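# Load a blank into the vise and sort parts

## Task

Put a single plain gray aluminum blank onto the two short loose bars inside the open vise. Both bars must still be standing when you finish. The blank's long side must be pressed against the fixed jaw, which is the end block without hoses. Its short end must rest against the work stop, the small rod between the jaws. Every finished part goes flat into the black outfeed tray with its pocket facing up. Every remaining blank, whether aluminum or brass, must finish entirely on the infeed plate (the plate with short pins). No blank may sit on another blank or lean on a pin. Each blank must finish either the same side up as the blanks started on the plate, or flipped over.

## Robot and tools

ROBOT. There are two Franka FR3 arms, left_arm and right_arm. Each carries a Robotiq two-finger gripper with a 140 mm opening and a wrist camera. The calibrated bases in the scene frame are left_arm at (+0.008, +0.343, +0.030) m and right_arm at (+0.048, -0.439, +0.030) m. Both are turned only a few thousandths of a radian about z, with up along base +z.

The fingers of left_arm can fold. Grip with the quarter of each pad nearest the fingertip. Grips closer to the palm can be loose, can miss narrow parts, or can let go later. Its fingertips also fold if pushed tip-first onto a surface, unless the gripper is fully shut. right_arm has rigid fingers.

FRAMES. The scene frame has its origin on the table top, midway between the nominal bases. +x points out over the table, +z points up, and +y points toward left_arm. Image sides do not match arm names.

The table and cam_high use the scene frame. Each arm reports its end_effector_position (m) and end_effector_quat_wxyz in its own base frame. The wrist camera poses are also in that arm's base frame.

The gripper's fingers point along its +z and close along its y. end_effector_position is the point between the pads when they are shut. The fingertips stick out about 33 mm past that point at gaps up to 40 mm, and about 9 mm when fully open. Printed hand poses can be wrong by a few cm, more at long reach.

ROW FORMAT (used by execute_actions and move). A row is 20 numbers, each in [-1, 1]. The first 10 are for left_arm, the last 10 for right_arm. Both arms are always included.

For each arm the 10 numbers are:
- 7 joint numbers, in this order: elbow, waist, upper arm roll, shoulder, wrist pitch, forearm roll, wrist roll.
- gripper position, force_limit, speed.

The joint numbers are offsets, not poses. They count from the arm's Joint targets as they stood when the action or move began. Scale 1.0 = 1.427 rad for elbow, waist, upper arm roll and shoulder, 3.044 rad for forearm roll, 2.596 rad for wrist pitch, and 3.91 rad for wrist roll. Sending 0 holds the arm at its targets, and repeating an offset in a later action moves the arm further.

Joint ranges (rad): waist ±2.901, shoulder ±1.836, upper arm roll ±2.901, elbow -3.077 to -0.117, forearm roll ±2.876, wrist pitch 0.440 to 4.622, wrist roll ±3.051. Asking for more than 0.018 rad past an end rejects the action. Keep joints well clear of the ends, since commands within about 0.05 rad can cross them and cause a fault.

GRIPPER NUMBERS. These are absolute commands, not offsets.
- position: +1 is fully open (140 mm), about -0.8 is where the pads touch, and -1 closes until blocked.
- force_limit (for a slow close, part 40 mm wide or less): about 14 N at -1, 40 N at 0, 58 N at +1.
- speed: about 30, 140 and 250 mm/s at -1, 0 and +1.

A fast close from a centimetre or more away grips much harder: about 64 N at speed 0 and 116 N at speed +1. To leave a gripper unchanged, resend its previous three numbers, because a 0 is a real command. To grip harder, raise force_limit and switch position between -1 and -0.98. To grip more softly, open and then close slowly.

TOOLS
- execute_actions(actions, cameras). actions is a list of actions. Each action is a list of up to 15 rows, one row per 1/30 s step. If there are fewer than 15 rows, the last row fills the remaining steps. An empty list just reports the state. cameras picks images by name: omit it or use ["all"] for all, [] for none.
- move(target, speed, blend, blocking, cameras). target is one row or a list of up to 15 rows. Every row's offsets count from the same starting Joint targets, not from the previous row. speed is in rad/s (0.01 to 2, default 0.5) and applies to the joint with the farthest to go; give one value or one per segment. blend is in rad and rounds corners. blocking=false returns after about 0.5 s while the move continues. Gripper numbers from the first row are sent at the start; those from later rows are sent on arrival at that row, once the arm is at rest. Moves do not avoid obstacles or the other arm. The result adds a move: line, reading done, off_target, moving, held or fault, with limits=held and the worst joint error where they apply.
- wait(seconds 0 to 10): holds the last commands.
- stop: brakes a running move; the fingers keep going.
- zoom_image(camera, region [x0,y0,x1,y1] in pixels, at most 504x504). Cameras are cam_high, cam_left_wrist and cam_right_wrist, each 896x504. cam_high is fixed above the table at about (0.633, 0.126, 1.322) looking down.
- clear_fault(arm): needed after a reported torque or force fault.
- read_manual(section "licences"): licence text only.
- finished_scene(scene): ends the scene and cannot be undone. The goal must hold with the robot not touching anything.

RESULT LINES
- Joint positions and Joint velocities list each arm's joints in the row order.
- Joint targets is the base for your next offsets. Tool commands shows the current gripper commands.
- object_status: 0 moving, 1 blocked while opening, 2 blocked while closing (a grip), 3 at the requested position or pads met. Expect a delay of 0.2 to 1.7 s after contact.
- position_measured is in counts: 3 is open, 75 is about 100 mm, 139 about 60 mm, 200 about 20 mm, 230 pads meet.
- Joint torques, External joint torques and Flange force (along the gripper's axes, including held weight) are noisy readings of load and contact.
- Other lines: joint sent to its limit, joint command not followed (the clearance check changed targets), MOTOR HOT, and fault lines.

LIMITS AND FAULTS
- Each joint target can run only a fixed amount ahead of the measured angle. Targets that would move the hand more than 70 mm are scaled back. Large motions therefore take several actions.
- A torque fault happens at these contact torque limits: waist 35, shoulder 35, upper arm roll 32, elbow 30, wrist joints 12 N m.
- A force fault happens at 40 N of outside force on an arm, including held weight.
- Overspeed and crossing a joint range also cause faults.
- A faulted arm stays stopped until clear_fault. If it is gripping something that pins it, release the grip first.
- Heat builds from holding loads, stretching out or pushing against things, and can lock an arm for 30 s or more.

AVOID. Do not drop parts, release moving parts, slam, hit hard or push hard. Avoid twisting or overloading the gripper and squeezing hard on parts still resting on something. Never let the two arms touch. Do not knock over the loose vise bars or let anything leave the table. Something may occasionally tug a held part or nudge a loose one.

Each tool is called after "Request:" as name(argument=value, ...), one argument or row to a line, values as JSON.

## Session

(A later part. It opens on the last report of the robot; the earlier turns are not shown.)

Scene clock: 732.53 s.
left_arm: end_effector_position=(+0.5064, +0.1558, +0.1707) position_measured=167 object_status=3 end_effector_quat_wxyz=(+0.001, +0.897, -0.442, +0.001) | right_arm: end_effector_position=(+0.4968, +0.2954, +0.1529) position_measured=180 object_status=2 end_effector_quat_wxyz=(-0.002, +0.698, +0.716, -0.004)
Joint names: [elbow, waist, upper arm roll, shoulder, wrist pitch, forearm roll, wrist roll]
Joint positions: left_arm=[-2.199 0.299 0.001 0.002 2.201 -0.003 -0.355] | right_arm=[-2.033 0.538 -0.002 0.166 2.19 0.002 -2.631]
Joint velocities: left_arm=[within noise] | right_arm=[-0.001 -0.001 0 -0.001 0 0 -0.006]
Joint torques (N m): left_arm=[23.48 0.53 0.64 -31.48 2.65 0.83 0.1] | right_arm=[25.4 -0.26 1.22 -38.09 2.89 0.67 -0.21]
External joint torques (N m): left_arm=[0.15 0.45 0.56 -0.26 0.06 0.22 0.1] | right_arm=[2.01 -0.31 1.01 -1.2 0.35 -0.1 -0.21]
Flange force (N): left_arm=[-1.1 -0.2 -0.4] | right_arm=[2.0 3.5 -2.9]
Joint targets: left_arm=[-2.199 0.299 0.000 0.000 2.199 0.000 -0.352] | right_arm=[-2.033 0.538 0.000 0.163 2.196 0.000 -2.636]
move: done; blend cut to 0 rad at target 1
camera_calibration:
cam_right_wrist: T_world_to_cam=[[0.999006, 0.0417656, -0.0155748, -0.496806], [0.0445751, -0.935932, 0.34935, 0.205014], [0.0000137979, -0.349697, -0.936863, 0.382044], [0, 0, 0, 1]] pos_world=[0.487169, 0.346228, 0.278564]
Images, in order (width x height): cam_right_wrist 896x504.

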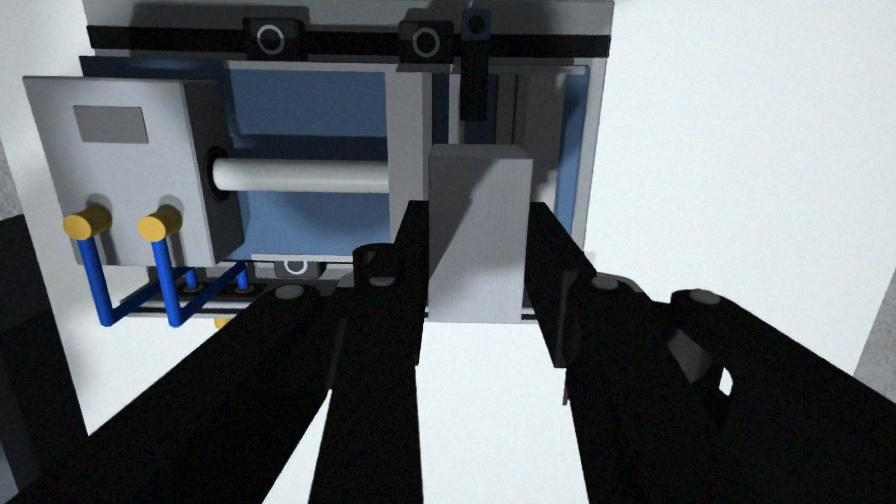

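Request:
move(
  target=[0,0,0,0,0,0,0,-0.3,-0.05,-1,-0.0256,-0.0008,0,0.0458,0.0392,0,-0.0003,-1,-0.05,-1],
  speed=0.15,
  cameras=["cam_right_wrist"],
)

Scene clock: 784.47 s.
left_arm: end_effector_position=(+0.5064, +0.1558, +0.1707) position_measured=167 object_status=3 end_effector_quat_wxyz=(+0.001, +0.897, -0.442, +0.001) | right_arm: end_effector_position=(+0.4977, +0.2959, +0.1086) position_measured=180 object_status=2 end_effector_quat_wxyz=(-0.002, +0.697, +0.717, -0.004)
Joint names: [elbow, waist, upper arm roll, shoulder, wrist pitch, forearm roll, wrist roll]
Joint positions: left_arm=[-2.199 0.299 0.001 0.002 2.201 -0.003 -0.355] | right_arm=[-2.07 0.538 -0.002 0.229 2.291 0.002 -2.634]
Joint velocities: left_arm=[within noise] | right_arm=[0 -0.001 0 0 0.004 0 0]
Joint torques (N m): left_arm=[23.43 0.6 0.61 -31.55 2.65 0.84 0.11] | right_arm=[24.77 -0.57 1.2 -38.66 3.03 0.63 -0.26]
External joint torques (N m): left_arm=[0.12 0.54 0.56 -0.42 0.05 0.23 0.11] | right_arm=[2.24 -0.65 0.9 -0.62 0.48 -0.08 -0.25]
Flange force (N): left_arm=[-1.4 0.3 -0.5] | right_arm=[2.6 5.9 -1.6]
Joint targets: left_arm=[-2.199 0.299 0.000 0.000 2.199 0.000 -0.352] | right_arm=[-2.070 0.536 0.000 0.228 2.298 0.000 -2.638]
move: done
camera_calibration:
cam_right_wrist: T_world_to_cam=[[0.998885, 0.044734, -0.0150763, -0.49929], [0.0471818, -0.93582, 0.349307, 0.219622], [0.00151726, -0.349629, -0.936887, 0.339944], [0, 0, 0, 1]] pos_world=[0.487855, 0.346716, 0.234246]
Images, in order (width x height): cam_right_wrist 896x504.

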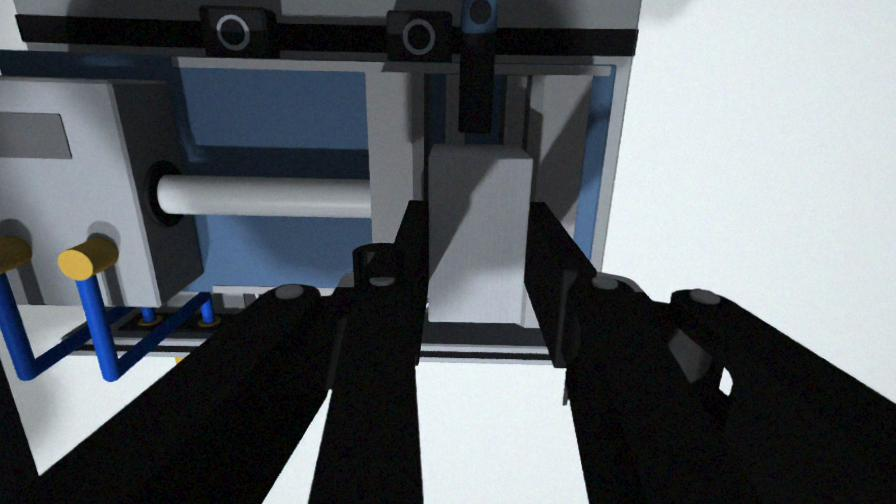

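Request:
execute_actions(
  actions=[
    [[0,0,0,0,0,0,0,-0.3,-0.05,-1,-0.0007,0,0,0.0016,0.0013,0,0,-1,-0.05,-1]],
    [[0,0,0,0,0,0,0,-0.3,-0.05,-1,-0.0007,0,0,0.0016,0.0013,0,0,-1,-0.05,-1]],
    [[0,0,0,0,0,0,0,-0.3,-0.05,-1,-0.0007,0,0,0.0016,0.0013,0,0,-1,-0.05,-1]],
  ],
  cameras=["cam_right_wrist"],
)

Scene clock: 796.27 s.
left_arm: end_effector_position=(+0.5064, +0.1558, +0.1707) position_measured=167 object_status=3 end_effector_quat_wxyz=(+0.001, +0.897, -0.442, +0.001) | right_arm: end_effector_position=(+0.4984, +0.2964, +0.1051) position_measured=180 object_status=2 end_effector_quat_wxyz=(-0.001, +0.697, +0.717, -0.003)
Joint names: [elbow, waist, upper arm roll, shoulder, wrist pitch, forearm roll, wrist roll]
Joint positions: left_arm=[-2.199 0.299 0.001 0.002 2.201 -0.003 -0.355] | right_arm=[-2.073 0.538 -0.002 0.235 2.302 0.002 -2.635]
Joint velocities: within noise
Joint torques (N m): left_arm=[23.49 0.58 0.62 -31.48 2.66 0.84 0.11] | right_arm=[24.39 -0.53 1.24 -38.32 2.94 0.62 -0.16]
External joint torques (N m): left_arm=[0.18 0.69 0.72 -0.27 0.07 0.24 0.11] | right_arm=[1.94 -0.47 1.07 -0.14 0.39 -0.09 -0.16]
External joint torques at the end of the 1st action: left_arm=[0.16 0.51 0.57 -0.34 0.07 0.23 0.1] | right_arm=[2 -0.45 1.05 -0.2 0.38 -0.07 -0.17]
External joint torques at the end of the 2nd action: left_arm=[0.11 0.54 0.59 -0.26 0.06 0.22 0.11] | right_arm=[1.87 -0.65 0.97 0.09 0.41 -0.1 -0.29]
Flange force (N): left_arm=[-1.5 -0.4 -0.4] | right_arm=[3.1 5.9 -0.8]
Flange force at the end of the 1st action (N): left_arm=[-1.3 0.0 -0.5] | right_arm=[3.2 5.9 -0.9]
Flange force at the end of the 2nd action (N): left_arm=[-1.3 -0.1 -0.3] | right_arm=[2.8 6.4 -0.3]
Joint targets: left_arm=[-2.199 0.299 0.000 0.000 2.199 0.000 -0.352] | right_arm=[-2.073 0.536 0.000 0.235 2.308 0.000 -2.638]
Step readings (joint positions of left_arm | right_arm; steps 1 to 15: 1st action; 16 to 30: 2nd action; 31 to 45: 3rd action):
0: [-2.199 0.299 0.001 0.002 2.201 -0.003 -0.355] | [-2.070 0.538 -0.002 0.229 2.292 0.002 -2.635]
1: [-2.199 0.299 0.001 0.002 2.201 -0.003 -0.355] | [-2.070 0.538 -0.002 0.229 2.293 0.002 -2.635]
2: [-2.199 0.299 0.001 0.002 2.201 -0.003 -0.355] | [-2.070 0.538 -0.002 0.230 2.293 0.002 -2.635]
4: [-2.199 0.299 0.001 0.002 2.201 -0.003 -0.355] | [-2.070 0.538 -0.002 0.230 2.294 0.002 -2.635]
8: [-2.199 0.299 0.001 0.002 2.201 -0.003 -0.355] | [-2.070 0.538 -0.002 0.231 2.295 0.002 -2.635]
15: [-2.199 0.299 0.001 0.002 2.201 -0.003 -0.355] | [-2.070 0.538 -0.002 0.231 2.295 0.002 -2.635]
16: [-2.199 0.299 0.001 0.002 2.201 -0.003 -0.355] | [-2.071 0.538 -0.002 0.231 2.295 0.002 -2.635]
17: [-2.199 0.299 0.001 0.002 2.201 -0.003 -0.355] | [-2.071 0.538 -0.002 0.231 2.296 0.002 -2.635]
19: [-2.199 0.299 0.001 0.002 2.201 -0.003 -0.355] | [-2.071 0.538 -0.002 0.232 2.297 0.002 -2.635]
23: [-2.199 0.299 0.001 0.002 2.201 -0.003 -0.355] | [-2.071 0.538 -0.002 0.233 2.298 0.002 -2.635]
30: [-2.199 0.299 0.001 0.002 2.201 -0.003 -0.355] | [-2.072 0.538 -0.002 0.233 2.299 0.002 -2.635]
31: [-2.199 0.299 0.001 0.002 2.201 -0.003 -0.355] | [-2.072 0.538 -0.002 0.233 2.299 0.002 -2.635]
32: [-2.199 0.299 0.001 0.002 2.201 -0.003 -0.355] | [-2.072 0.538 -0.002 0.233 2.299 0.002 -2.635]
34: [-2.199 0.299 0.001 0.002 2.201 -0.003 -0.355] | [-2.072 0.538 -0.002 0.234 2.300 0.002 -2.635]
38: [-2.199 0.299 0.001 0.002 2.201 -0.003 -0.355] | [-2.072 0.538 -0.002 0.235 2.301 0.002 -2.635]
45: [-2.199 0.299 0.001 0.002 2.201 -0.003 -0.355] | [-2.073 0.538 -0.002 0.235 2.302 0.002 -2.635]
camera_calibration:
cam_right_wrist: T_world_to_cam=[[0.998902, 0.0450341, -0.012905, -0.500395], [0.0467081, -0.936242, 0.348238, 0.221704], [0.00360041, -0.348459, -0.937317, 0.3355], [0, 0, 0, 1]] pos_world=[0.488282, 0.347011, 0.230807]
Images, in order (width x height): cam_right_wrist 896x504.

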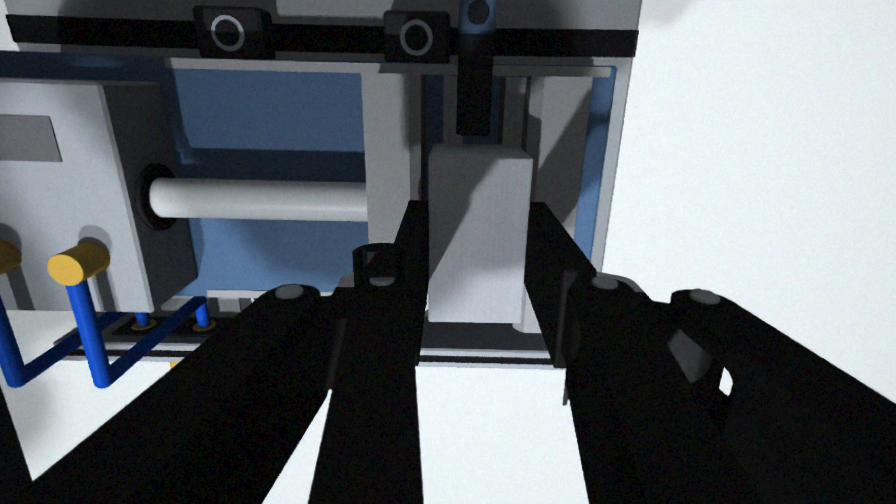

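Request:
execute_actions(
  actions=[
    [[0,0,0,0,0,0,0,-0.3,-0.05,-1,-0.0005,0,0,0.0011,0.0009,0,0,-1,-0.05,-1]],
    [[0,0,0,0,0,0,0,-0.3,-0.05,-1,-0.0005,0,0,0.0011,0.0009,0,0,-1,-0.05,-1]],
    [[0,0,0,0,0,0,0,-0.3,-0.05,-1,-0.0005,0,0,0.0011,0.0009,0,0,-1,-0.05,-1]],
  ],
  cameras=[],
)

Scene clock: 801.07 s.
left_arm: end_effector_position=(+0.5064, +0.1558, +0.1707) position_measured=167 object_status=3 end_effector_quat_wxyz=(+0.001, +0.897, -0.442, +0.001) | right_arm: end_effector_position=(+0.4994, +0.2970, +0.1046) position_measured=180 object_status=2 end_effector_quat_wxyz=(-0.001, +0.697, +0.717, -0.001)
Joint names: [elbow, waist, upper arm roll, shoulder, wrist pitch, forearm roll, wrist roll]
Joint positions: left_arm=[-2.199 0.299 0.001 0.002 2.201 -0.003 -0.355] | right_arm=[-2.073 0.538 -0.002 0.236 2.308 0.002 -2.635]
Joint velocities: within noise
Joint torques (N m): left_arm=[23.47 0.62 0.66 -31.52 2.67 0.84 0.08] | right_arm=[23.35 -0.52 1.2 -36.04 3.13 0.62 -0.28]
External joint torques (N m): left_arm=[0.14 0.58 0.62 -0.38 0.08 0.23 0.08] | right_arm=[0.85 -0.43 1.04 2.24 0.56 -0.09 -0.28]
External joint torques at the end of the 1st action: left_arm=[0.08 0.73 0.77 -0.2 0.07 0.24 0.09] | right_arm=[1.62 -0.45 1.04 0.64 0.36 -0.08 -0.21]
External joint torques at the end of the 2nd action: left_arm=[0.08 0.55 0.61 -0.22 0.07 0.23 0.1] | right_arm=[1.24 -0.5 1.01 1.35 0.39 -0.07 -0.22]
Flange force (N): left_arm=[-1.4 0.2 -0.5] | right_arm=[3.9 7.6 4.1]
Flange force at the end of the 1st action (N): left_arm=[-1.6 -0.2 -0.2] | right_arm=[3.4 6.7 0.6]
Flange force at the end of the 2nd action (N): left_arm=[-1.3 -0.1 -0.2] | right_arm=[3.5 7.0 2.1]
Joint targets: left_arm=[-2.199 0.299 0.000 0.000 2.199 0.000 -0.352] | right_arm=[-2.075 0.536 0.000 0.239 2.315 0.000 -2.638]
Step readings (joint positions of left_arm | right_arm; steps 1 to 15: 1st action; 16 to 30: 2nd action; 31 to 45: 3rd action):
0: [-2.199 0.299 0.001 0.002 2.201 -0.003 -0.355] | [-2.073 0.538 -0.002 0.235 2.303 0.002 -2.635]
1: [-2.199 0.299 0.001 0.002 2.201 -0.003 -0.355] | [-2.073 0.538 -0.002 0.235 2.303 0.002 -2.635]
2: [-2.199 0.299 0.001 0.002 2.201 -0.003 -0.355] | [-2.073 0.538 -0.002 0.236 2.303 0.002 -2.635]
4: [-2.199 0.299 0.001 0.002 2.201 -0.003 -0.355] | [-2.073 0.538 -0.002 0.236 2.303 0.002 -2.635]
8: [-2.199 0.299 0.001 0.002 2.201 -0.003 -0.355] | [-2.073 0.538 -0.002 0.236 2.304 0.002 -2.635]
15: [-2.199 0.299 0.001 0.002 2.201 -0.003 -0.355] | [-2.073 0.538 -0.002 0.236 2.304 0.002 -2.635]
16: [-2.199 0.299 0.001 0.002 2.201 -0.003 -0.355] | [-2.073 0.538 -0.002 0.236 2.304 0.002 -2.635]
17: [-2.199 0.299 0.001 0.002 2.201 -0.003 -0.355] | [-2.073 0.538 -0.002 0.236 2.305 0.002 -2.635]
19: [-2.199 0.299 0.001 0.002 2.201 -0.003 -0.355] | [-2.073 0.538 -0.002 0.236 2.305 0.002 -2.635]
23: [-2.199 0.299 0.001 0.002 2.201 -0.003 -0.355] | [-2.073 0.538 -0.002 0.236 2.306 0.002 -2.635]
30: [-2.199 0.299 0.001 0.002 2.201 -0.003 -0.355] | [-2.073 0.538 -0.002 0.236 2.306 0.002 -2.635]
31: [-2.199 0.299 0.001 0.002 2.201 -0.003 -0.355] | [-2.073 0.538 -0.002 0.236 2.307 0.002 -2.635]
32: [-2.199 0.299 0.001 0.002 2.201 -0.003 -0.355] | [-2.073 0.538 -0.002 0.236 2.307 0.002 -2.635]
34: [-2.199 0.299 0.001 0.002 2.201 -0.003 -0.355] | [-2.073 0.538 -0.002 0.236 2.308 0.002 -2.635]
38: [-2.199 0.299 0.001 0.002 2.201 -0.003 -0.355] | [-2.073 0.538 -0.002 0.236 2.308 0.002 -2.635]
45: [-2.199 0.299 0.001 0.002 2.201 -0.003 -0.355] | [-2.073 0.538 -0.002 0.236 2.308 0.002 -2.635]
No camera images: "cameras" was empty.

Request:
execute_actions(
  actions=[
    [[0,0,0,0,0,0,0,-0.3,-0.05,-1,0.0006,0,0,-0.0014,-0.0012,0,0,-1,-0.05,-1],[0,0,0,0,0,0,0,-0.3,-0.05,-1,0.0012,0,0,-0.0029,-0.0024,0,0,-1,-0.05,-1],[0,0,0,0,0,0,0,-0.3,-0.05,-1,0.0019,0,0,-0.0043,-0.0035,0,0,-1,-0.05,-1]],
    [[0,0,0,0,0,0,0,-0.3,-0.05,-1,0.0023,-0.0006,0,0.0016,-0.0004,0,-0.0002,-1,-0.05,-1]],
    [[0,0,0,0,0,0,0,-0.3,-0.05,-1,0.0023,-0.0006,0,0.0016,-0.0004,0,-0.0002,-1,-0.05,-1]],
  ],
  cameras=["cam_right_wrist"],
)

Scene clock: 808.77 s.
left_arm: end_effector_position=(+0.5064, +0.1558, +0.1707) position_measured=167 object_status=3 end_effector_quat_wxyz=(+0.001, +0.897, -0.442, +0.001) | right_arm: end_effector_position=(+0.4996, +0.2970, +0.1047) position_measured=180 object_status=2 end_effector_quat_wxyz=(-0.001, +0.697, +0.717, -0.002)
Joint names: [elbow, waist, upper arm roll, shoulder, wrist pitch, forearm roll, wrist roll]
Joint positions: left_arm=[-2.199 0.299 0.001 0.002 2.201 -0.003 -0.355] | right_arm=[-2.069 0.537 -0.001 0.238 2.303 0.002 -2.635]
Joint velocities: within noise
Joint torques (N m): left_arm=[23.43 0.6 0.62 -31.45 2.68 0.83 0.1] | right_arm=[25.59 -1.23 0.99 -38.43 2.86 0.49 -0.36]
External joint torques (N m): left_arm=[0.05 0.59 0.6 -0.23 0.07 0.22 0.1] | right_arm=[3.12 -1.13 0.85 -0.13 0.3 -0.21 -0.36]
External joint torques at the end of the 1st action: left_arm=[0.14 0.56 0.6 -0.24 0.06 0.23 0.11] | right_arm=[2.22 -0.59 0.95 -0.93 -0.02 -0.09 -0.2]
External joint torques at the end of the 2nd action: left_arm=[0.12 0.51 0.62 -0.24 0.06 0.22 0.08] | right_arm=[3 -1.1 0.77 -0.38 0.03 -0.09 -0.23]
Flange force (N): left_arm=[-1.4 0.0 -0.2] | right_arm=[4.3 10.5 -1.8]
Flange force at the end of the 1st action (N): left_arm=[-1.3 -0.2 -0.3] | right_arm=[2.6 5.6 -3.1]
Flange force at the end of the 2nd action (N): left_arm=[-1.3 -0.1 -0.3] | right_arm=[4.1 9.7 -2.7]
Joint targets: left_arm=[-2.199 0.299 0.000 0.000 2.199 0.000 -0.352] | right_arm=[-2.066 0.535 0.000 0.238 2.303 0.000 -2.639]
Step readings (joint positions of left_arm | right_arm; steps 1 to 15: 1st action; 16 to 30: 2nd action; 31 to 45: 3rd action):
0: [-2.199 0.299 0.001 0.002 2.201 -0.003 -0.355] | [-2.073 0.538 -0.002 0.236 2.308 0.002 -2.635]
1: [-2.199 0.299 0.001 0.002 2.201 -0.003 -0.355] | [-2.073 0.538 -0.002 0.236 2.308 0.002 -2.635]
2: [-2.199 0.299 0.001 0.002 2.201 -0.003 -0.355] | [-2.073 0.538 -0.002 0.236 2.308 0.002 -2.635]
4: [-2.199 0.299 0.001 0.002 2.201 -0.003 -0.355] | [-2.073 0.538 -0.002 0.236 2.308 0.002 -2.635]
8: [-2.199 0.299 0.001 0.002 2.201 -0.003 -0.355] | [-2.073 0.538 -0.002 0.236 2.308 0.002 -2.635]
15: [-2.199 0.299 0.001 0.002 2.201 -0.003 -0.355] | [-2.073 0.538 -0.002 0.236 2.308 0.002 -2.635]
16: [-2.199 0.299 0.001 0.002 2.201 -0.003 -0.355] | [-2.073 0.538 -0.002 0.236 2.308 0.002 -2.635]
17: [-2.199 0.299 0.001 0.002 2.201 -0.003 -0.355] | [-2.073 0.538 -0.002 0.236 2.307 0.002 -2.635]
19: [-2.199 0.299 0.001 0.002 2.201 -0.003 -0.355] | [-2.073 0.538 -0.002 0.236 2.307 0.002 -2.635]
23: [-2.199 0.299 0.001 0.002 2.201 -0.003 -0.355] | [-2.073 0.538 -0.002 0.236 2.307 0.002 -2.635]
30: [-2.199 0.299 0.001 0.002 2.201 -0.003 -0.355] | [-2.072 0.538 -0.002 0.236 2.306 0.002 -2.635]
31: [-2.199 0.299 0.001 0.002 2.201 -0.003 -0.355] | [-2.072 0.538 -0.002 0.237 2.306 0.002 -2.635]
32: [-2.199 0.299 0.001 0.002 2.201 -0.003 -0.355] | [-2.071 0.537 -0.002 0.237 2.305 0.002 -2.635]
34: [-2.199 0.299 0.001 0.002 2.201 -0.003 -0.355] | [-2.070 0.537 -0.001 0.238 2.305 0.002 -2.635]
38: [-2.199 0.299 0.001 0.002 2.201 -0.003 -0.355] | [-2.070 0.537 -0.001 0.238 2.304 0.002 -2.635]
45: [-2.199 0.299 0.001 0.002 2.201 -0.003 -0.355] | [-2.070 0.537 -0.001 0.238 2.304 0.002 -2.635]
camera_calibration:
cam_right_wrist: T_world_to_cam=[[0.998905, 0.0452582, -0.0118472, -0.50176], [0.046553, -0.9365, 0.347564, 0.222578], [0.00463527, -0.347735, -0.937581, 0.334637], [0, 0, 0, 1]] pos_world=[0.489298, 0.347518, 0.230445]
Images, in order (width x height): cam_right_wrist 896x504.

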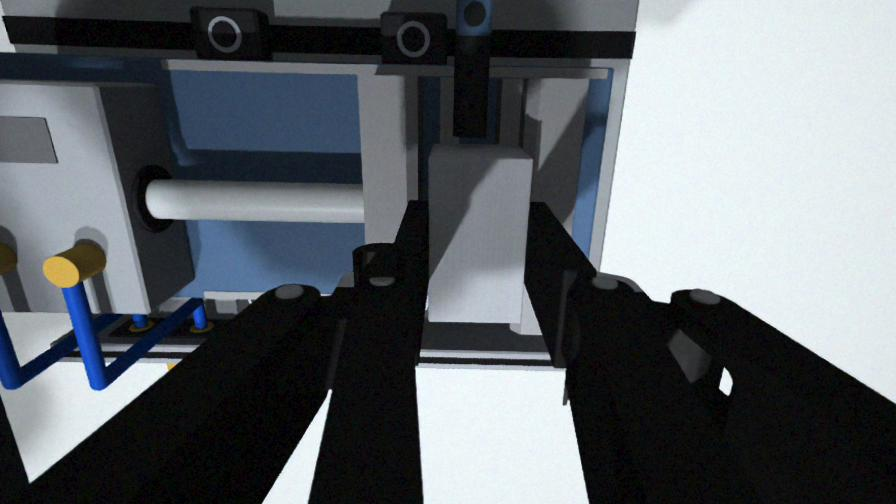

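Request:
zoom_image(
  camera="cam_right_wrist",
  region=[400, 60, 620, 180],
)

Request:
zoom_image(
  camera="cam_right_wrist",
  region=[400, 250, 620, 370],
)

Scaled by 2.291 from the camera's 896x504 image, which has a finer 1280x720 frame.

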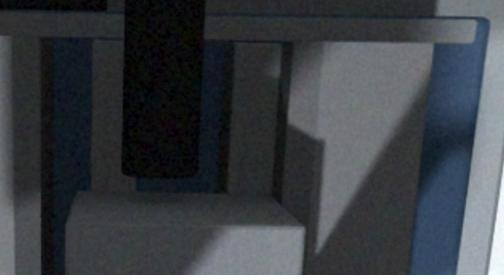

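Scaled by 2.291 from the camera's 896x504 image, which has a finer 1280x720 frame.

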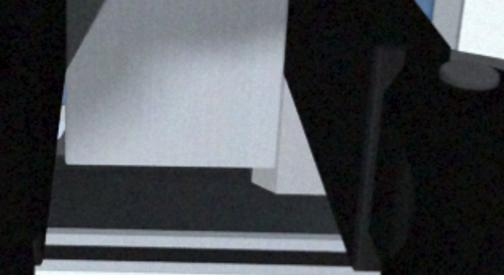

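Request:
execute_actions(
  actions=[
    [[0,0,0,0,0,0,0,-0.3,-0.05,-1,0.001,0,0,-0.0022,-0.0018,0,0,-1,-0.05,-1]],
    [[0,0,0,0,0,0,0,-0.3,-0.05,-1,0.0023,-0.0006,0,0.0016,-0.0004,0,-0.0002,-1,-0.05,-1]],
    [[0,0,0,0,0,0,0,-0.3,-0.05,-1,0.0023,-0.0006,0,0.0016,-0.0004,0,-0.0002,-1,-0.05,-1]],
    [[0,0,0,0,0,0,0,-0.3,-0.05,-1,0.0023,-0.0006,0,0.0016,-0.0004,0,-0.0002,-1,-0.05,-1]],
  ],
  cameras=["cam_right_wrist"],
)

Scene clock: 844.93 s.
left_arm: end_effector_position=(+0.5064, +0.1558, +0.1707) position_measured=167 object_status=3 end_effector_quat_wxyz=(+0.001, +0.897, -0.442, +0.001) | right_arm: end_effector_position=(+0.4998, +0.2968, +0.1055) position_measured=180 object_status=2 end_effector_quat_wxyz=(-0.002, +0.697, +0.717, -0.005)
Joint names: [elbow, waist, upper arm roll, shoulder, wrist pitch, forearm roll, wrist roll]
Joint positions: left_arm=[-2.199 0.299 0.001 0.002 2.201 -0.003 -0.355] | right_arm=[-2.06 0.535 0 0.242 2.291 0.002 -2.636]
Joint velocities: within noise
Joint torques (N m): left_arm=[23.44 0.6 0.62 -31.47 2.67 0.83 0.13] | right_arm=[26.64 -1.82 0.27 -38.74 3.48 0.29 -0.35]
External joint torques (N m): left_arm=[0.06 0.61 0.63 -0.24 0.06 0.22 0.13] | right_arm=[4.01 -1.81 0.02 -0.08 0.92 -0.42 -0.35]
External joint torques at the end of the 1st action: left_arm=[0.08 0.7 0.67 -0.22 0.08 0.23 0.13] | right_arm=[3.17 -0.9 0.65 -1.3 0.08 -0.09 -0.25]
External joint torques at the end of the 2nd action: left_arm=[0.17 0.67 0.72 -0.36 0.07 0.23 0.11] | right_arm=[3.44 -1.39 0.52 -0.54 0.39 -0.22 -0.29]
External joint torques at the end of the 3rd action: left_arm=[0.17 0.53 0.56 -0.29 0.07 0.22 0.1] | right_arm=[3.88 -1.58 0.29 -0.3 0.64 -0.33 -0.35]
Flange force (N): left_arm=[-1.5 0.0 -0.2] | right_arm=[4.6 13.7 -1.1]
Flange force at the end of the 1st action (N): left_arm=[-1.6 -0.2 -0.2] | right_arm=[3.3 8.1 -4.2]
Flange force at the end of the 2nd action (N): left_arm=[-1.6 -0.1 -0.5] | right_arm=[4.0 10.8 -2.5]
Flange force at the end of the 3rd action (N): left_arm=[-1.2 -0.1 -0.4] | right_arm=[4.6 12.8 -1.9]
Joint targets: left_arm=[-2.199 0.299 0.000 0.000 2.199 0.000 -0.352] | right_arm=[-2.054 0.532 0.000 0.242 2.296 0.000 -2.641]
Step readings (joint positions of left_arm | right_arm; steps 1 to 15: 1st action; 16 to 30: 2nd action; 31 to 45: 3rd action; 46 to 60: 4th action):
0: [-2.199 0.299 0.001 0.002 2.201 -0.003 -0.355] | [-2.069 0.537 -0.001 0.239 2.303 0.002 -2.635]
1: [-2.199 0.299 0.001 0.002 2.201 -0.003 -0.355] | [-2.069 0.537 -0.001 0.239 2.303 0.002 -2.635]
2: [-2.199 0.299 0.001 0.002 2.201 -0.003 -0.355] | [-2.069 0.537 -0.001 0.239 2.302 0.002 -2.635]
4: [-2.199 0.299 0.001 0.002 2.201 -0.003 -0.355] | [-2.068 0.537 -0.001 0.239 2.302 0.002 -2.635]
8: [-2.199 0.299 0.001 0.002 2.201 -0.003 -0.355] | [-2.068 0.537 -0.001 0.239 2.301 0.002 -2.635]
15: [-2.199 0.299 0.001 0.002 2.201 -0.003 -0.355] | [-2.068 0.537 -0.001 0.238 2.301 0.002 -2.636]
16: [-2.199 0.299 0.001 0.002 2.201 -0.003 -0.355] | [-2.068 0.537 -0.001 0.238 2.300 0.002 -2.636]
17: [-2.199 0.299 0.001 0.002 2.201 -0.003 -0.355] | [-2.067 0.537 -0.001 0.239 2.300 0.002 -2.636]
19: [-2.199 0.299 0.001 0.002 2.201 -0.003 -0.355] | [-2.066 0.537 -0.001 0.239 2.299 0.002 -2.636]
23: [-2.199 0.299 0.001 0.002 2.201 -0.003 -0.355] | [-2.066 0.536 -0.001 0.239 2.298 0.002 -2.636]
30: [-2.199 0.299 0.001 0.002 2.201 -0.003 -0.355] | [-2.066 0.536 -0.001 0.239 2.297 0.002 -2.636]
31: [-2.199 0.299 0.001 0.002 2.201 -0.003 -0.355] | [-2.065 0.536 -0.001 0.239 2.297 0.002 -2.636]
32: [-2.199 0.299 0.001 0.002 2.201 -0.003 -0.355] | [-2.065 0.536 -0.001 0.239 2.296 0.002 -2.636]
34: [-2.199 0.299 0.001 0.002 2.201 -0.003 -0.355] | [-2.064 0.536 -0.001 0.240 2.295 0.002 -2.636]
38: [-2.199 0.299 0.001 0.002 2.201 -0.003 -0.355] | [-2.063 0.536 -0.001 0.240 2.294 0.002 -2.636]
45: [-2.199 0.299 0.001 0.002 2.201 -0.003 -0.355] | [-2.063 0.536 -0.001 0.240 2.294 0.002 -2.636]
46: [-2.199 0.299 0.001 0.002 2.201 -0.003 -0.355] | [-2.062 0.536 -0.001 0.240 2.294 0.002 -2.636]
47: [-2.199 0.299 0.001 0.002 2.201 -0.003 -0.355] | [-2.062 0.536 0.000 0.241 2.293 0.002 -2.636]
49: [-2.199 0.299 0.001 0.002 2.201 -0.003 -0.355] | [-2.061 0.536 0.000 0.242 2.292 0.002 -2.636]
53: [-2.199 0.299 0.001 0.002 2.201 -0.003 -0.355] | [-2.060 0.535 0.000 0.242 2.291 0.002 -2.636]
60: [-2.199 0.299 0.001 0.002 2.201 -0.003 -0.355] | [-2.060 0.535 0.000 0.242 2.291 0.002 -2.636]
camera_calibration:
cam_right_wrist: T_world_to_cam=[[0.99878, 0.0460062, -0.0179154, -0.501535], [0.0493672, -0.935354, 0.350252, 0.220124], [-0.000643505, -0.350709, -0.936484, 0.338751], [0, 0, 0, 1]] pos_world=[0.490275, 0.34777, 0.231151]
Images, in order (width x height): cam_right_wrist 896x504.

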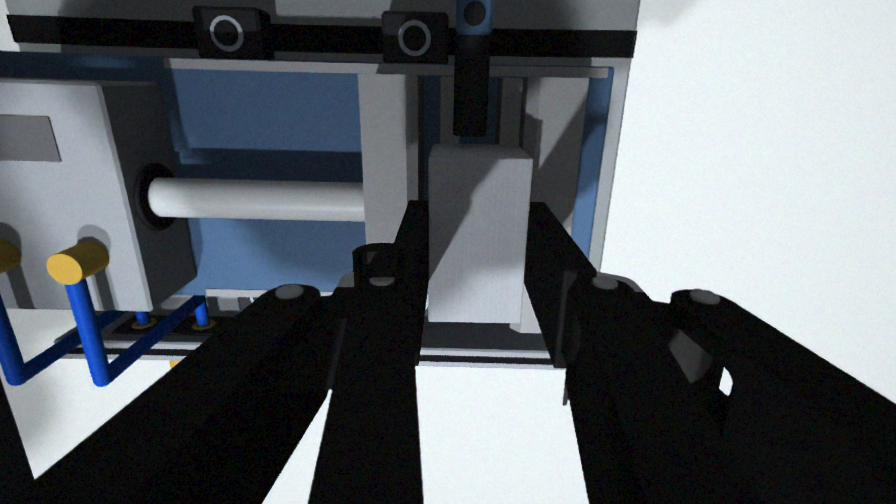

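Request:
zoom_image(
  camera="cam_right_wrist",
  region=[400, 60, 620, 180],
)

Request:
zoom_image(
  camera="cam_right_wrist",
  region=[400, 290, 580, 370],
)

Scaled by 2.291 from the camera's 896x504 image, which has a finer 1280x720 frame.

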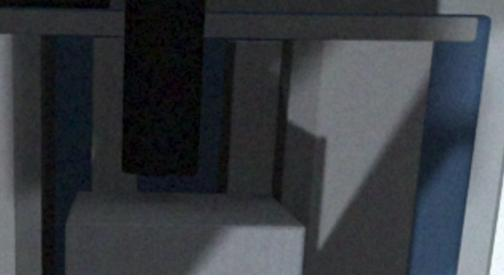

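Scaled by 2.800 from the camera's 896x504 image, which has a finer 1280x720 frame.

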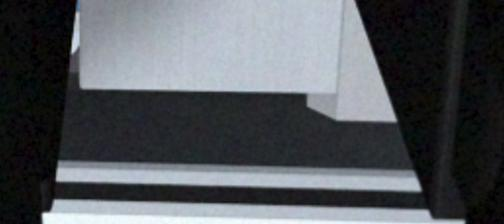

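Request:
zoom_image(
  camera="cam_right_wrist",
  region=[490, 120, 560, 180],
)

Request:
zoom_image(
  camera="cam_right_wrist",
  region=[420, 120, 490, 180],
)

Scaled by 7.200 from the camera's 896x504 image, which has a finer 1280x720 frame.

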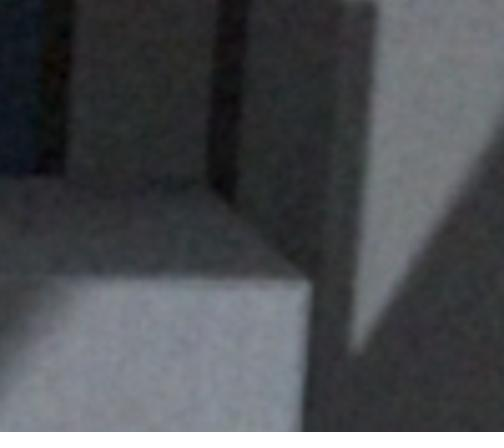

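Scaled by 7.200 from the camera's 896x504 image, which has a finer 1280x720 frame.

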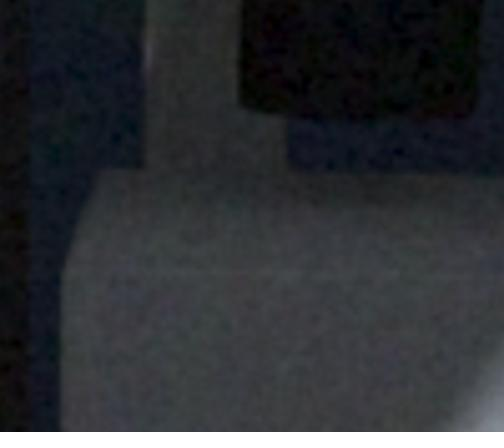

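Request:
zoom_image(
  camera="cam_right_wrist",
  region=[490, 290, 560, 350],
)

Request:
zoom_image(
  camera="cam_right_wrist",
  region=[400, 60, 520, 160],
)

Scaled by 7.200 from the camera's 896x504 image, which has a finer 1280x720 frame.

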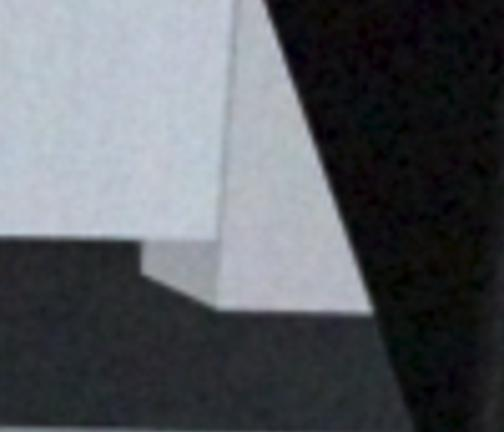

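Scaled by 4.200 from the camera's 896x504 image, which has a finer 1280x720 frame.

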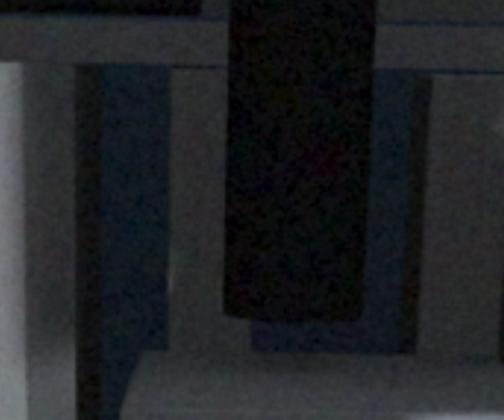

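Request:
execute_actions(
  actions=[],
  cameras=["cam_high", "cam_left_wrist", "cam_right_wrist"],
)

Scene clock: 960.00 s.
left_arm: end_effector_position=(+0.5064, +0.1558, +0.1707) position_measured=167 object_status=3 end_effector_quat_wxyz=(+0.001, +0.897, -0.442, +0.001) | right_arm: end_effector_position=(+0.4998, +0.2968, +0.1055) position_measured=180 object_status=2 end_effector_quat_wxyz=(-0.002, +0.697, +0.717, -0.005)
Joint names: [elbow, waist, upper arm roll, shoulder, wrist pitch, forearm roll, wrist roll]
Joint positions: left_arm=[-2.199 0.299 0.001 0.002 2.201 -0.003 -0.355] | right_arm=[-2.059 0.535 0 0.243 2.29 0.002 -2.637]
Joint velocities: within noise
Joint torques (N m): left_arm=[23.45 0.61 0.6 -31.49 2.67 0.83 0.07] | right_arm=[26.4 -1.69 0.22 -38.82 3.53 0.3 -0.32]
External joint torques (N m): left_arm=[0.26 0.58 0.57 -0.51 0.1 0.22 0.07] | right_arm=[3.91 -1.91 -0.24 -0.29 0.99 -0.4 -0.32]
Flange force (N): left_arm=[-1.4 0.2 -0.7] | right_arm=[3.9 12.8 -1.2]
Joint targets: left_arm=[-2.199 0.299 0.000 0.000 2.199 0.000 -0.352] | right_arm=[-2.054 0.532 0.000 0.242 2.296 0.000 -2.641]
Tool commands: left_gripper/position=-0.3 left_gripper/force_limit=-0.05 left_gripper/speed=-1.0 right_gripper/position=-1.0 right_gripper/force_limit=-0.05 right_gripper/speed=-1.0
camera_calibration:
cam_left_wrist: T_world_to_cam=[[-0.792843, -0.609423, 0.00208987, 0.503058], [-0.573342, 0.747056, 0.336432, 0.124621], [-0.20659, 0.265539, -0.941706, 0.366927], [0, 0, 0, 1]] pos_world=[0.546099, 0.116043, 0.30256]
cam_right_wrist: T_world_to_cam=[[0.998768, 0.0461946, -0.0181312, -0.501565], [0.0496194, -0.935311, 0.35033, 0.219977], [-0.000774989, -0.350798, -0.936451, 0.338841], [0, 0, 0, 1]] pos_world=[0.490295, 0.347782, 0.231149]

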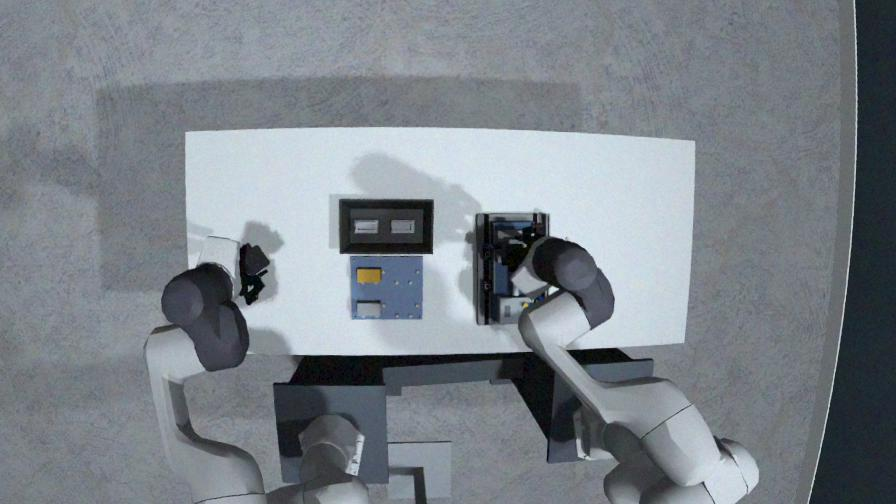

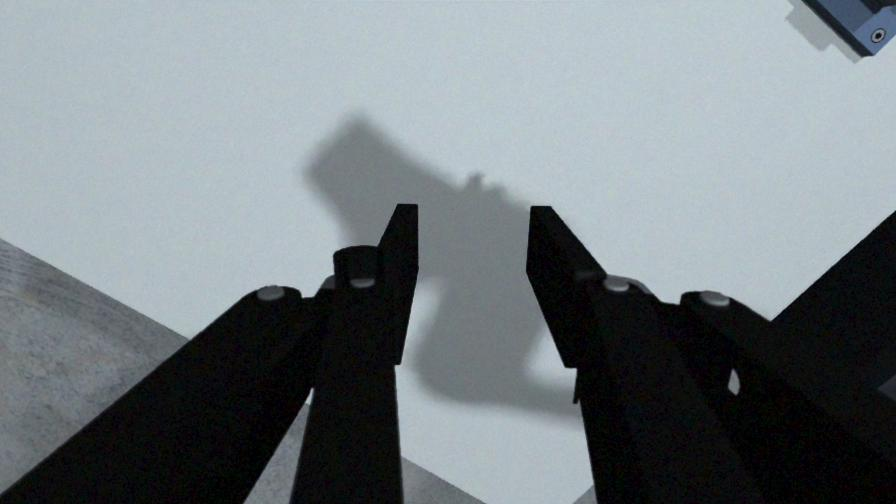

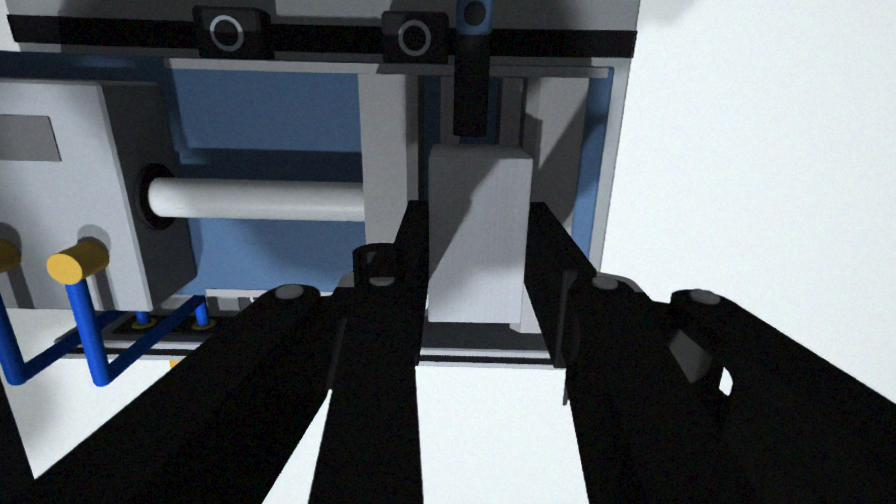

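Request:
execute_actions(
  actions=[
    [[0,0,0,0,0,0,0,-0.3,-0.05,-1,0.0007,0,0,-0.0016,-0.0013,0,0,-1,-0.05,-1]],
    [[0,0,0,0,0,0,0,-0.3,-0.05,-1,0.0007,0,0,-0.0016,-0.0013,0,0,-1,-0.05,-1]],
    [[0,0,0,0,0,0,0,-0.3,-0.05,-1,0.0007,0,0,-0.0016,-0.0013,0,0,-1,-0.05,-1]],
  ],
  cameras=["cam_right_wrist"],
)

Scene clock: 966.67 s.
left_arm: end_effector_position=(+0.5064, +0.1558, +0.1707) position_measured=167 object_status=3 end_effector_quat_wxyz=(+0.001, +0.897, -0.442, +0.001) | right_arm: end_effector_position=(+0.4999, +0.2965, +0.1078) position_measured=180 object_status=2 end_effector_quat_wxyz=(-0.002, +0.697, +0.717, -0.006)
Joint names: [elbow, waist, upper arm roll, shoulder, wrist pitch, forearm roll, wrist roll]
Joint positions: left_arm=[-2.199 0.299 0.001 0.002 2.201 -0.003 -0.355] | right_arm=[-2.056 0.535 0 0.24 2.283 0.002 -2.637]
Joint velocities: within noise
Joint torques (N m): left_arm=[23.48 0.62 0.65 -31.49 2.66 0.83 0.1] | right_arm=[26.51 -1.38 0.4 -40.44 3.1 0.44 -0.27]
External joint torques (N m): left_arm=[0.11 0.65 0.68 -0.29 0.06 0.22 0.1] | right_arm=[3.89 -1.52 0.02 -1.92 0.56 -0.28 -0.27]
External joint torques at the end of the 1st action: left_arm=[0.14 0.55 0.55 -0.29 0.08 0.22 0.11] | right_arm=[4.19 -1.66 -0.01 -1.53 0.69 -0.42 -0.29]
External joint torques at the end of the 2nd action: left_arm=[0.2 0.63 0.69 -0.39 0.08 0.22 0.09] | right_arm=[3.97 -1.27 0.21 -2.04 0.62 -0.29 -0.25]
Flange force (N): left_arm=[-1.5 -0.1 -0.4] | right_arm=[2.6 9.1 -4.6]
Flange force at the end of the 1st action (N): left_arm=[-1.3 -0.1 -0.3] | right_arm=[3.5 11.0 -3.9]
Flange force at the end of the 2nd action (N): left_arm=[-1.5 -0.1 -0.5] | right_arm=[3.0 8.8 -4.7]
Joint targets: left_arm=[-2.199 0.299 0.000 0.000 2.199 0.000 -0.352] | right_arm=[-2.051 0.532 0.000 0.235 2.286 0.000 -2.641]
Step readings (joint positions of left_arm | right_arm; steps 1 to 15: 1st action; 16 to 30: 2nd action; 31 to 45: 3rd action):
0: [-2.199 0.299 0.001 0.002 2.201 -0.003 -0.355] | [-2.059 0.535 0.000 0.243 2.290 0.002 -2.637]
1: [-2.199 0.299 0.001 0.002 2.201 -0.003 -0.355] | [-2.059 0.535 0.000 0.243 2.290 0.002 -2.637]
2: [-2.199 0.299 0.001 0.002 2.201 -0.003 -0.355] | [-2.059 0.535 0.000 0.243 2.290 0.002 -2.637]
4: [-2.199 0.299 0.001 0.002 2.201 -0.003 -0.355] | [-2.059 0.535 0.000 0.243 2.290 0.002 -2.637]
8: [-2.199 0.299 0.001 0.002 2.201 -0.003 -0.355] | [-2.059 0.535 0.000 0.243 2.290 0.002 -2.637]
15: [-2.199 0.299 0.001 0.002 2.201 -0.003 -0.355] | [-2.059 0.535 0.000 0.243 2.290 0.002 -2.637]
16: [-2.199 0.299 0.001 0.002 2.201 -0.003 -0.355] | [-2.059 0.535 0.000 0.243 2.289 0.002 -2.637]
17: [-2.199 0.299 0.001 0.002 2.201 -0.003 -0.355] | [-2.058 0.535 0.000 0.243 2.289 0.002 -2.637]
19: [-2.199 0.299 0.001 0.002 2.201 -0.003 -0.355] | [-2.058 0.535 0.000 0.242 2.288 0.002 -2.637]
23: [-2.199 0.299 0.001 0.002 2.201 -0.003 -0.355] | [-2.058 0.535 0.000 0.242 2.287 0.002 -2.637]
30: [-2.199 0.299 0.001 0.002 2.201 -0.003 -0.355] | [-2.057 0.535 0.000 0.242 2.287 0.002 -2.637]
31: [-2.199 0.299 0.001 0.002 2.201 -0.003 -0.355] | [-2.057 0.535 0.000 0.242 2.287 0.002 -2.637]
32: [-2.199 0.299 0.001 0.002 2.201 -0.003 -0.355] | [-2.057 0.535 0.000 0.241 2.286 0.002 -2.637]
34: [-2.199 0.299 0.001 0.002 2.201 -0.003 -0.355] | [-2.057 0.535 0.000 0.240 2.285 0.002 -2.637]
38: [-2.199 0.299 0.001 0.002 2.201 -0.003 -0.355] | [-2.057 0.535 0.000 0.240 2.284 0.002 -2.637]
45: [-2.199 0.299 0.001 0.002 2.201 -0.003 -0.355] | [-2.056 0.535 0.000 0.240 2.284 0.002 -2.637]
camera_calibration:
cam_right_wrist: T_world_to_cam=[[0.998737, 0.046444, -0.0191851, -0.501511], [0.0502235, -0.935095, 0.35082, 0.218445], [-0.00164643, -0.35134, -0.936246, 0.341506], [0, 0, 0, 1]] pos_world=[0.490468, 0.347543, 0.233477]
Images, in order (width x height): cam_right_wrist 896x504.

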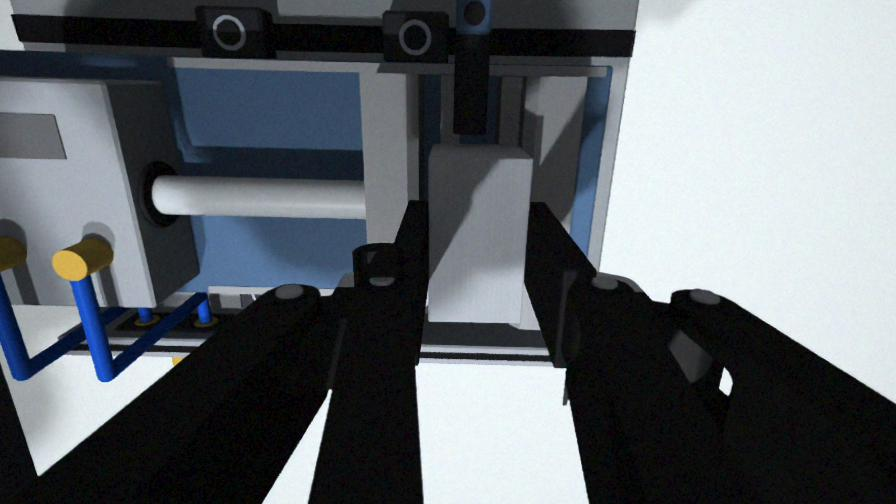

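Request:
zoom_image(
  camera="cam_right_wrist",
  region=[480, 60, 600, 180],
)

Request:
zoom_image(
  camera="cam_right_wrist",
  region=[480, 280, 600, 380],
)

Scaled by 4.200 from the camera's 896x504 image, which has a finer 1280x720 frame.

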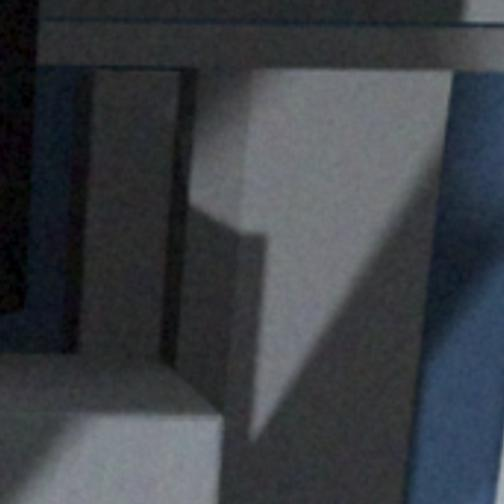

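Scaled by 4.200 from the camera's 896x504 image, which has a finer 1280x720 frame.

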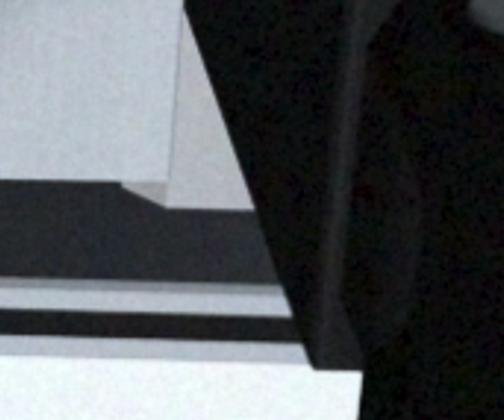

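Request:
execute_actions(
  actions=[
    [[0,0,0,0,0,0,0,-0.3,-0.05,-1,0.001,0,0,-0.0022,-0.0018,0,0,-1,-0.05,-1],[0,0,0,0,0,0,0,-0.3,-0.05,-1,0.0019,0,0,-0.0043,-0.0035,0,0,-1,-0.05,-1]],
    [[0,0,0,0,0,0,0,-0.3,-0.05,-1,0.001,0,0,-0.0022,-0.0018,0,0,-1,-0.05,-1]],
  ],
  cameras=["cam_right_wrist"],
)

Scene clock: 995.23 s.
left_arm: end_effector_position=(+0.5064, +0.1558, +0.1707) position_measured=167 object_status=3 end_effector_quat_wxyz=(+0.001, +0.897, -0.442, +0.001) | right_arm: end_effector_position=(+0.4999, +0.2964, +0.1140) position_measured=180 object_status=2 end_effector_quat_wxyz=(-0.002, +0.697, +0.717, -0.006)
Joint names: [elbow, waist, upper arm roll, shoulder, wrist pitch, forearm roll, wrist roll]
Joint positions: left_arm=[-2.199 0.299 0.001 0.002 2.201 -0.003 -0.355] | right_arm=[-2.052 0.535 0 0.23 2.27 0.002 -2.637]
Joint velocities: within noise
Joint torques (N m): left_arm=[23.46 0.62 0.62 -31.45 2.69 0.83 0.12] | right_arm=[26.57 -1.22 0.44 -40.19 3.06 0.49 -0.32]
External joint torques (N m): left_arm=[0.07 0.69 0.68 -0.17 0.08 0.22 0.12] | right_arm=[3.81 -1.1 0.31 -1.88 0.51 -0.24 -0.32]
External joint torques at the end of the 1st action: left_arm=[0.14 0.54 0.58 -0.34 0.09 0.22 0.12] | right_arm=[4.01 -1.27 0.2 -2.21 0.56 -0.24 -0.35]
Flange force (N): left_arm=[-1.5 -0.3 -0.1] | right_arm=[3.0 8.6 -4.7]
Flange force at the end of the 1st action (N): left_arm=[-1.4 0.1 -0.4] | right_arm=[2.7 8.7 -5.2]
Joint targets: left_arm=[-2.199 0.299 0.000 0.000 2.199 0.000 -0.352] | right_arm=[-2.047 0.532 0.000 0.225 2.272 0.000 -2.641]
Step readings (joint positions of left_arm | right_arm; steps 1 to 15: 1st action; 16 to 30: 2nd action):
0: [-2.199 0.299 0.001 0.002 2.201 -0.003 -0.355] | [-2.056 0.535 0.000 0.239 2.283 0.002 -2.637]
1: [-2.199 0.299 0.001 0.002 2.201 -0.003 -0.355] | [-2.056 0.535 0.000 0.239 2.283 0.002 -2.637]
2: [-2.199 0.299 0.001 0.002 2.201 -0.003 -0.355] | [-2.056 0.535 0.000 0.239 2.282 0.002 -2.637]
4: [-2.199 0.299 0.001 0.002 2.201 -0.003 -0.355] | [-2.055 0.535 0.000 0.236 2.279 0.002 -2.637]
8: [-2.199 0.299 0.001 0.002 2.201 -0.003 -0.355] | [-2.054 0.535 0.000 0.234 2.276 0.002 -2.637]
15: [-2.199 0.299 0.001 0.002 2.201 -0.003 -0.355] | [-2.054 0.535 0.000 0.233 2.275 0.002 -2.637]
16: [-2.199 0.299 0.001 0.002 2.201 -0.003 -0.355] | [-2.054 0.535 0.000 0.233 2.275 0.002 -2.637]
17: [-2.199 0.299 0.001 0.002 2.201 -0.003 -0.355] | [-2.053 0.535 0.000 0.233 2.274 0.002 -2.637]
19: [-2.199 0.299 0.001 0.002 2.201 -0.003 -0.355] | [-2.053 0.535 0.000 0.231 2.272 0.002 -2.637]
23: [-2.199 0.299 0.001 0.002 2.201 -0.003 -0.355] | [-2.052 0.535 0.000 0.230 2.271 0.002 -2.637]
30: [-2.199 0.299 0.001 0.002 2.201 -0.003 -0.355] | [-2.052 0.535 0.000 0.230 2.270 0.002 -2.637]
camera_calibration:
cam_right_wrist: T_world_to_cam=[[0.99874, 0.0464739, -0.0189249, -0.501477], [0.0501599, -0.935154, 0.350673, 0.216262], [-0.00140053, -0.35118, -0.936307, 0.347094], [0, 0, 0, 1]] pos_world=[0.490484, 0.347436, 0.239659]
Images, in order (width x height): cam_right_wrist 896x504.

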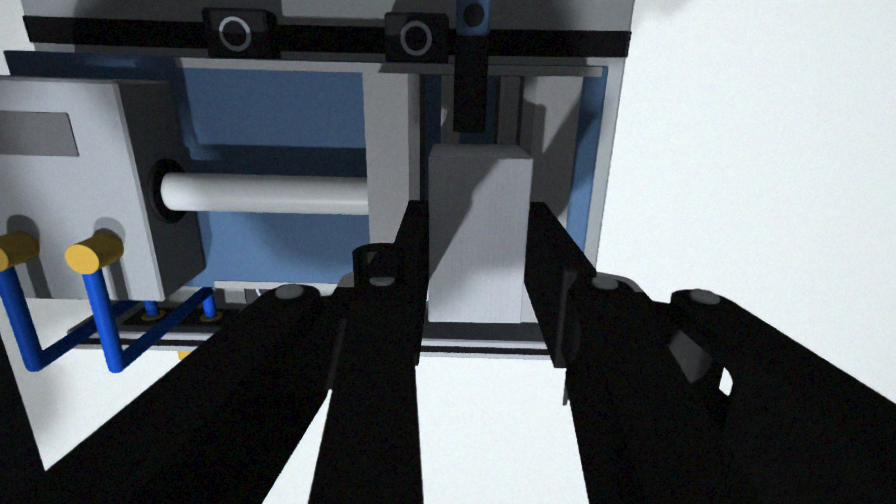

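Request:
move(
  target=[0,0,0,0,0,0,0,-0.3,-0.05,-1,0.0201,0,0,-0.0289,-0.0269,0,0,-1,-0.05,-1],
  speed=0.15,
  cameras=["cam_right_wrist"],
)

Scene clock: 1010.43 s.
left_arm: end_effector_position=(+0.5064, +0.1558, +0.1707) position_measured=167 object_status=3 end_effector_quat_wxyz=(+0.001, +0.897, -0.442, +0.001) | right_arm: end_effector_position=(+0.5034, +0.2980, +0.1477) position_measured=180 object_status=2 end_effector_quat_wxyz=(-0.001, +0.697, +0.717, -0.001)
Joint names: [elbow, waist, upper arm roll, shoulder, wrist pitch, forearm roll, wrist roll]
Joint positions: left_arm=[-2.199 0.299 0.001 0.002 2.201 -0.003 -0.355] | right_arm=[-2.021 0.534 0 0.186 2.206 0.002 -2.638]
Joint velocities: left_arm=[within noise] | right_arm=[0 0.001 -0.001 0 -0.004 0 0.002]
Joint torques (N m): left_arm=[23.47 0.59 0.63 -31.48 2.68 0.83 0.1] | right_arm=[25.77 -0.69 0.96 -38.14 2.4 0.69 -0.23]
External joint torques (N m): left_arm=[0.14 0.71 0.74 -0.29 0.08 0.22 0.1] | right_arm=[2.44 -0.81 0.65 -0.67 -0.15 -0.08 -0.23]
Flange force (N): left_arm=[-1.6 -0.2 -0.3] | right_arm=[3.0 7.2 -3.8]
Joint targets: left_arm=[-2.199 0.299 0.000 0.000 2.199 0.000 -0.352] | right_arm=[-2.019 0.532 0.000 0.184 2.202 0.000 -2.641]
move: done
camera_calibration:
cam_right_wrist: T_world_to_cam=[[0.998861, 0.0467607, -0.00952578, -0.505861], [0.047167, -0.937062, 0.345963, 0.208514], [0.00725126, -0.346019, -0.9382, 0.373602], [0, 0, 0, 1]] pos_world=[0.49274, 0.348318, 0.273556]
Images, in order (width x height): cam_right_wrist 896x504.

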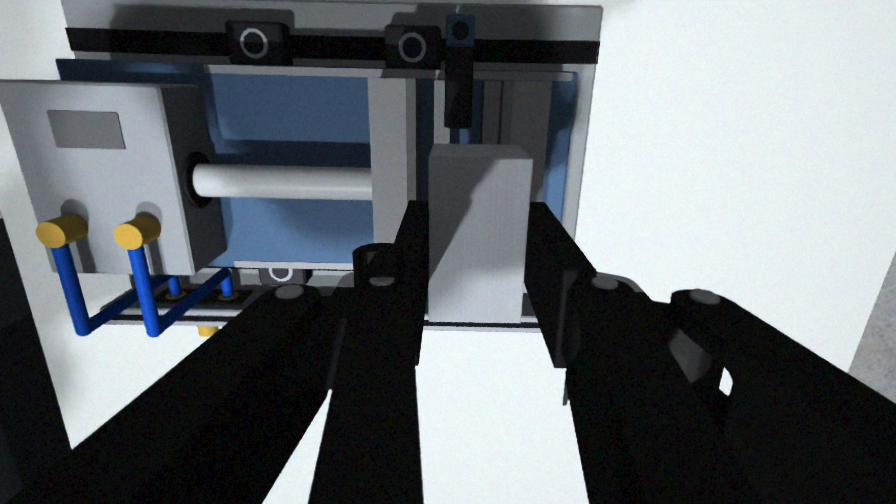

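Request:
zoom_image(
  camera="cam_right_wrist",
  region=[470, 50, 590, 150],
)

Request:
zoom_image(
  camera="cam_right_wrist",
  region=[480, 270, 600, 340],
)

Scaled by 4.200 from the camera's 896x504 image, which has a finer 1280x720 frame.

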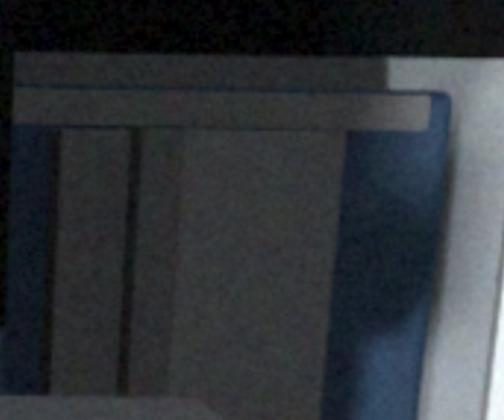

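Scaled by 4.200 from the camera's 896x504 image, which has a finer 1280x720 frame.

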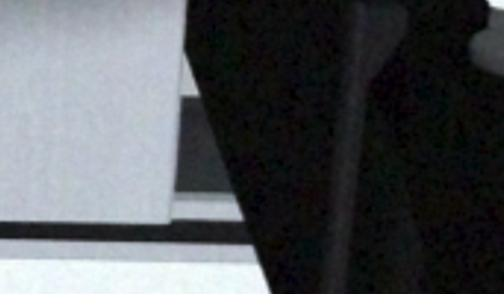

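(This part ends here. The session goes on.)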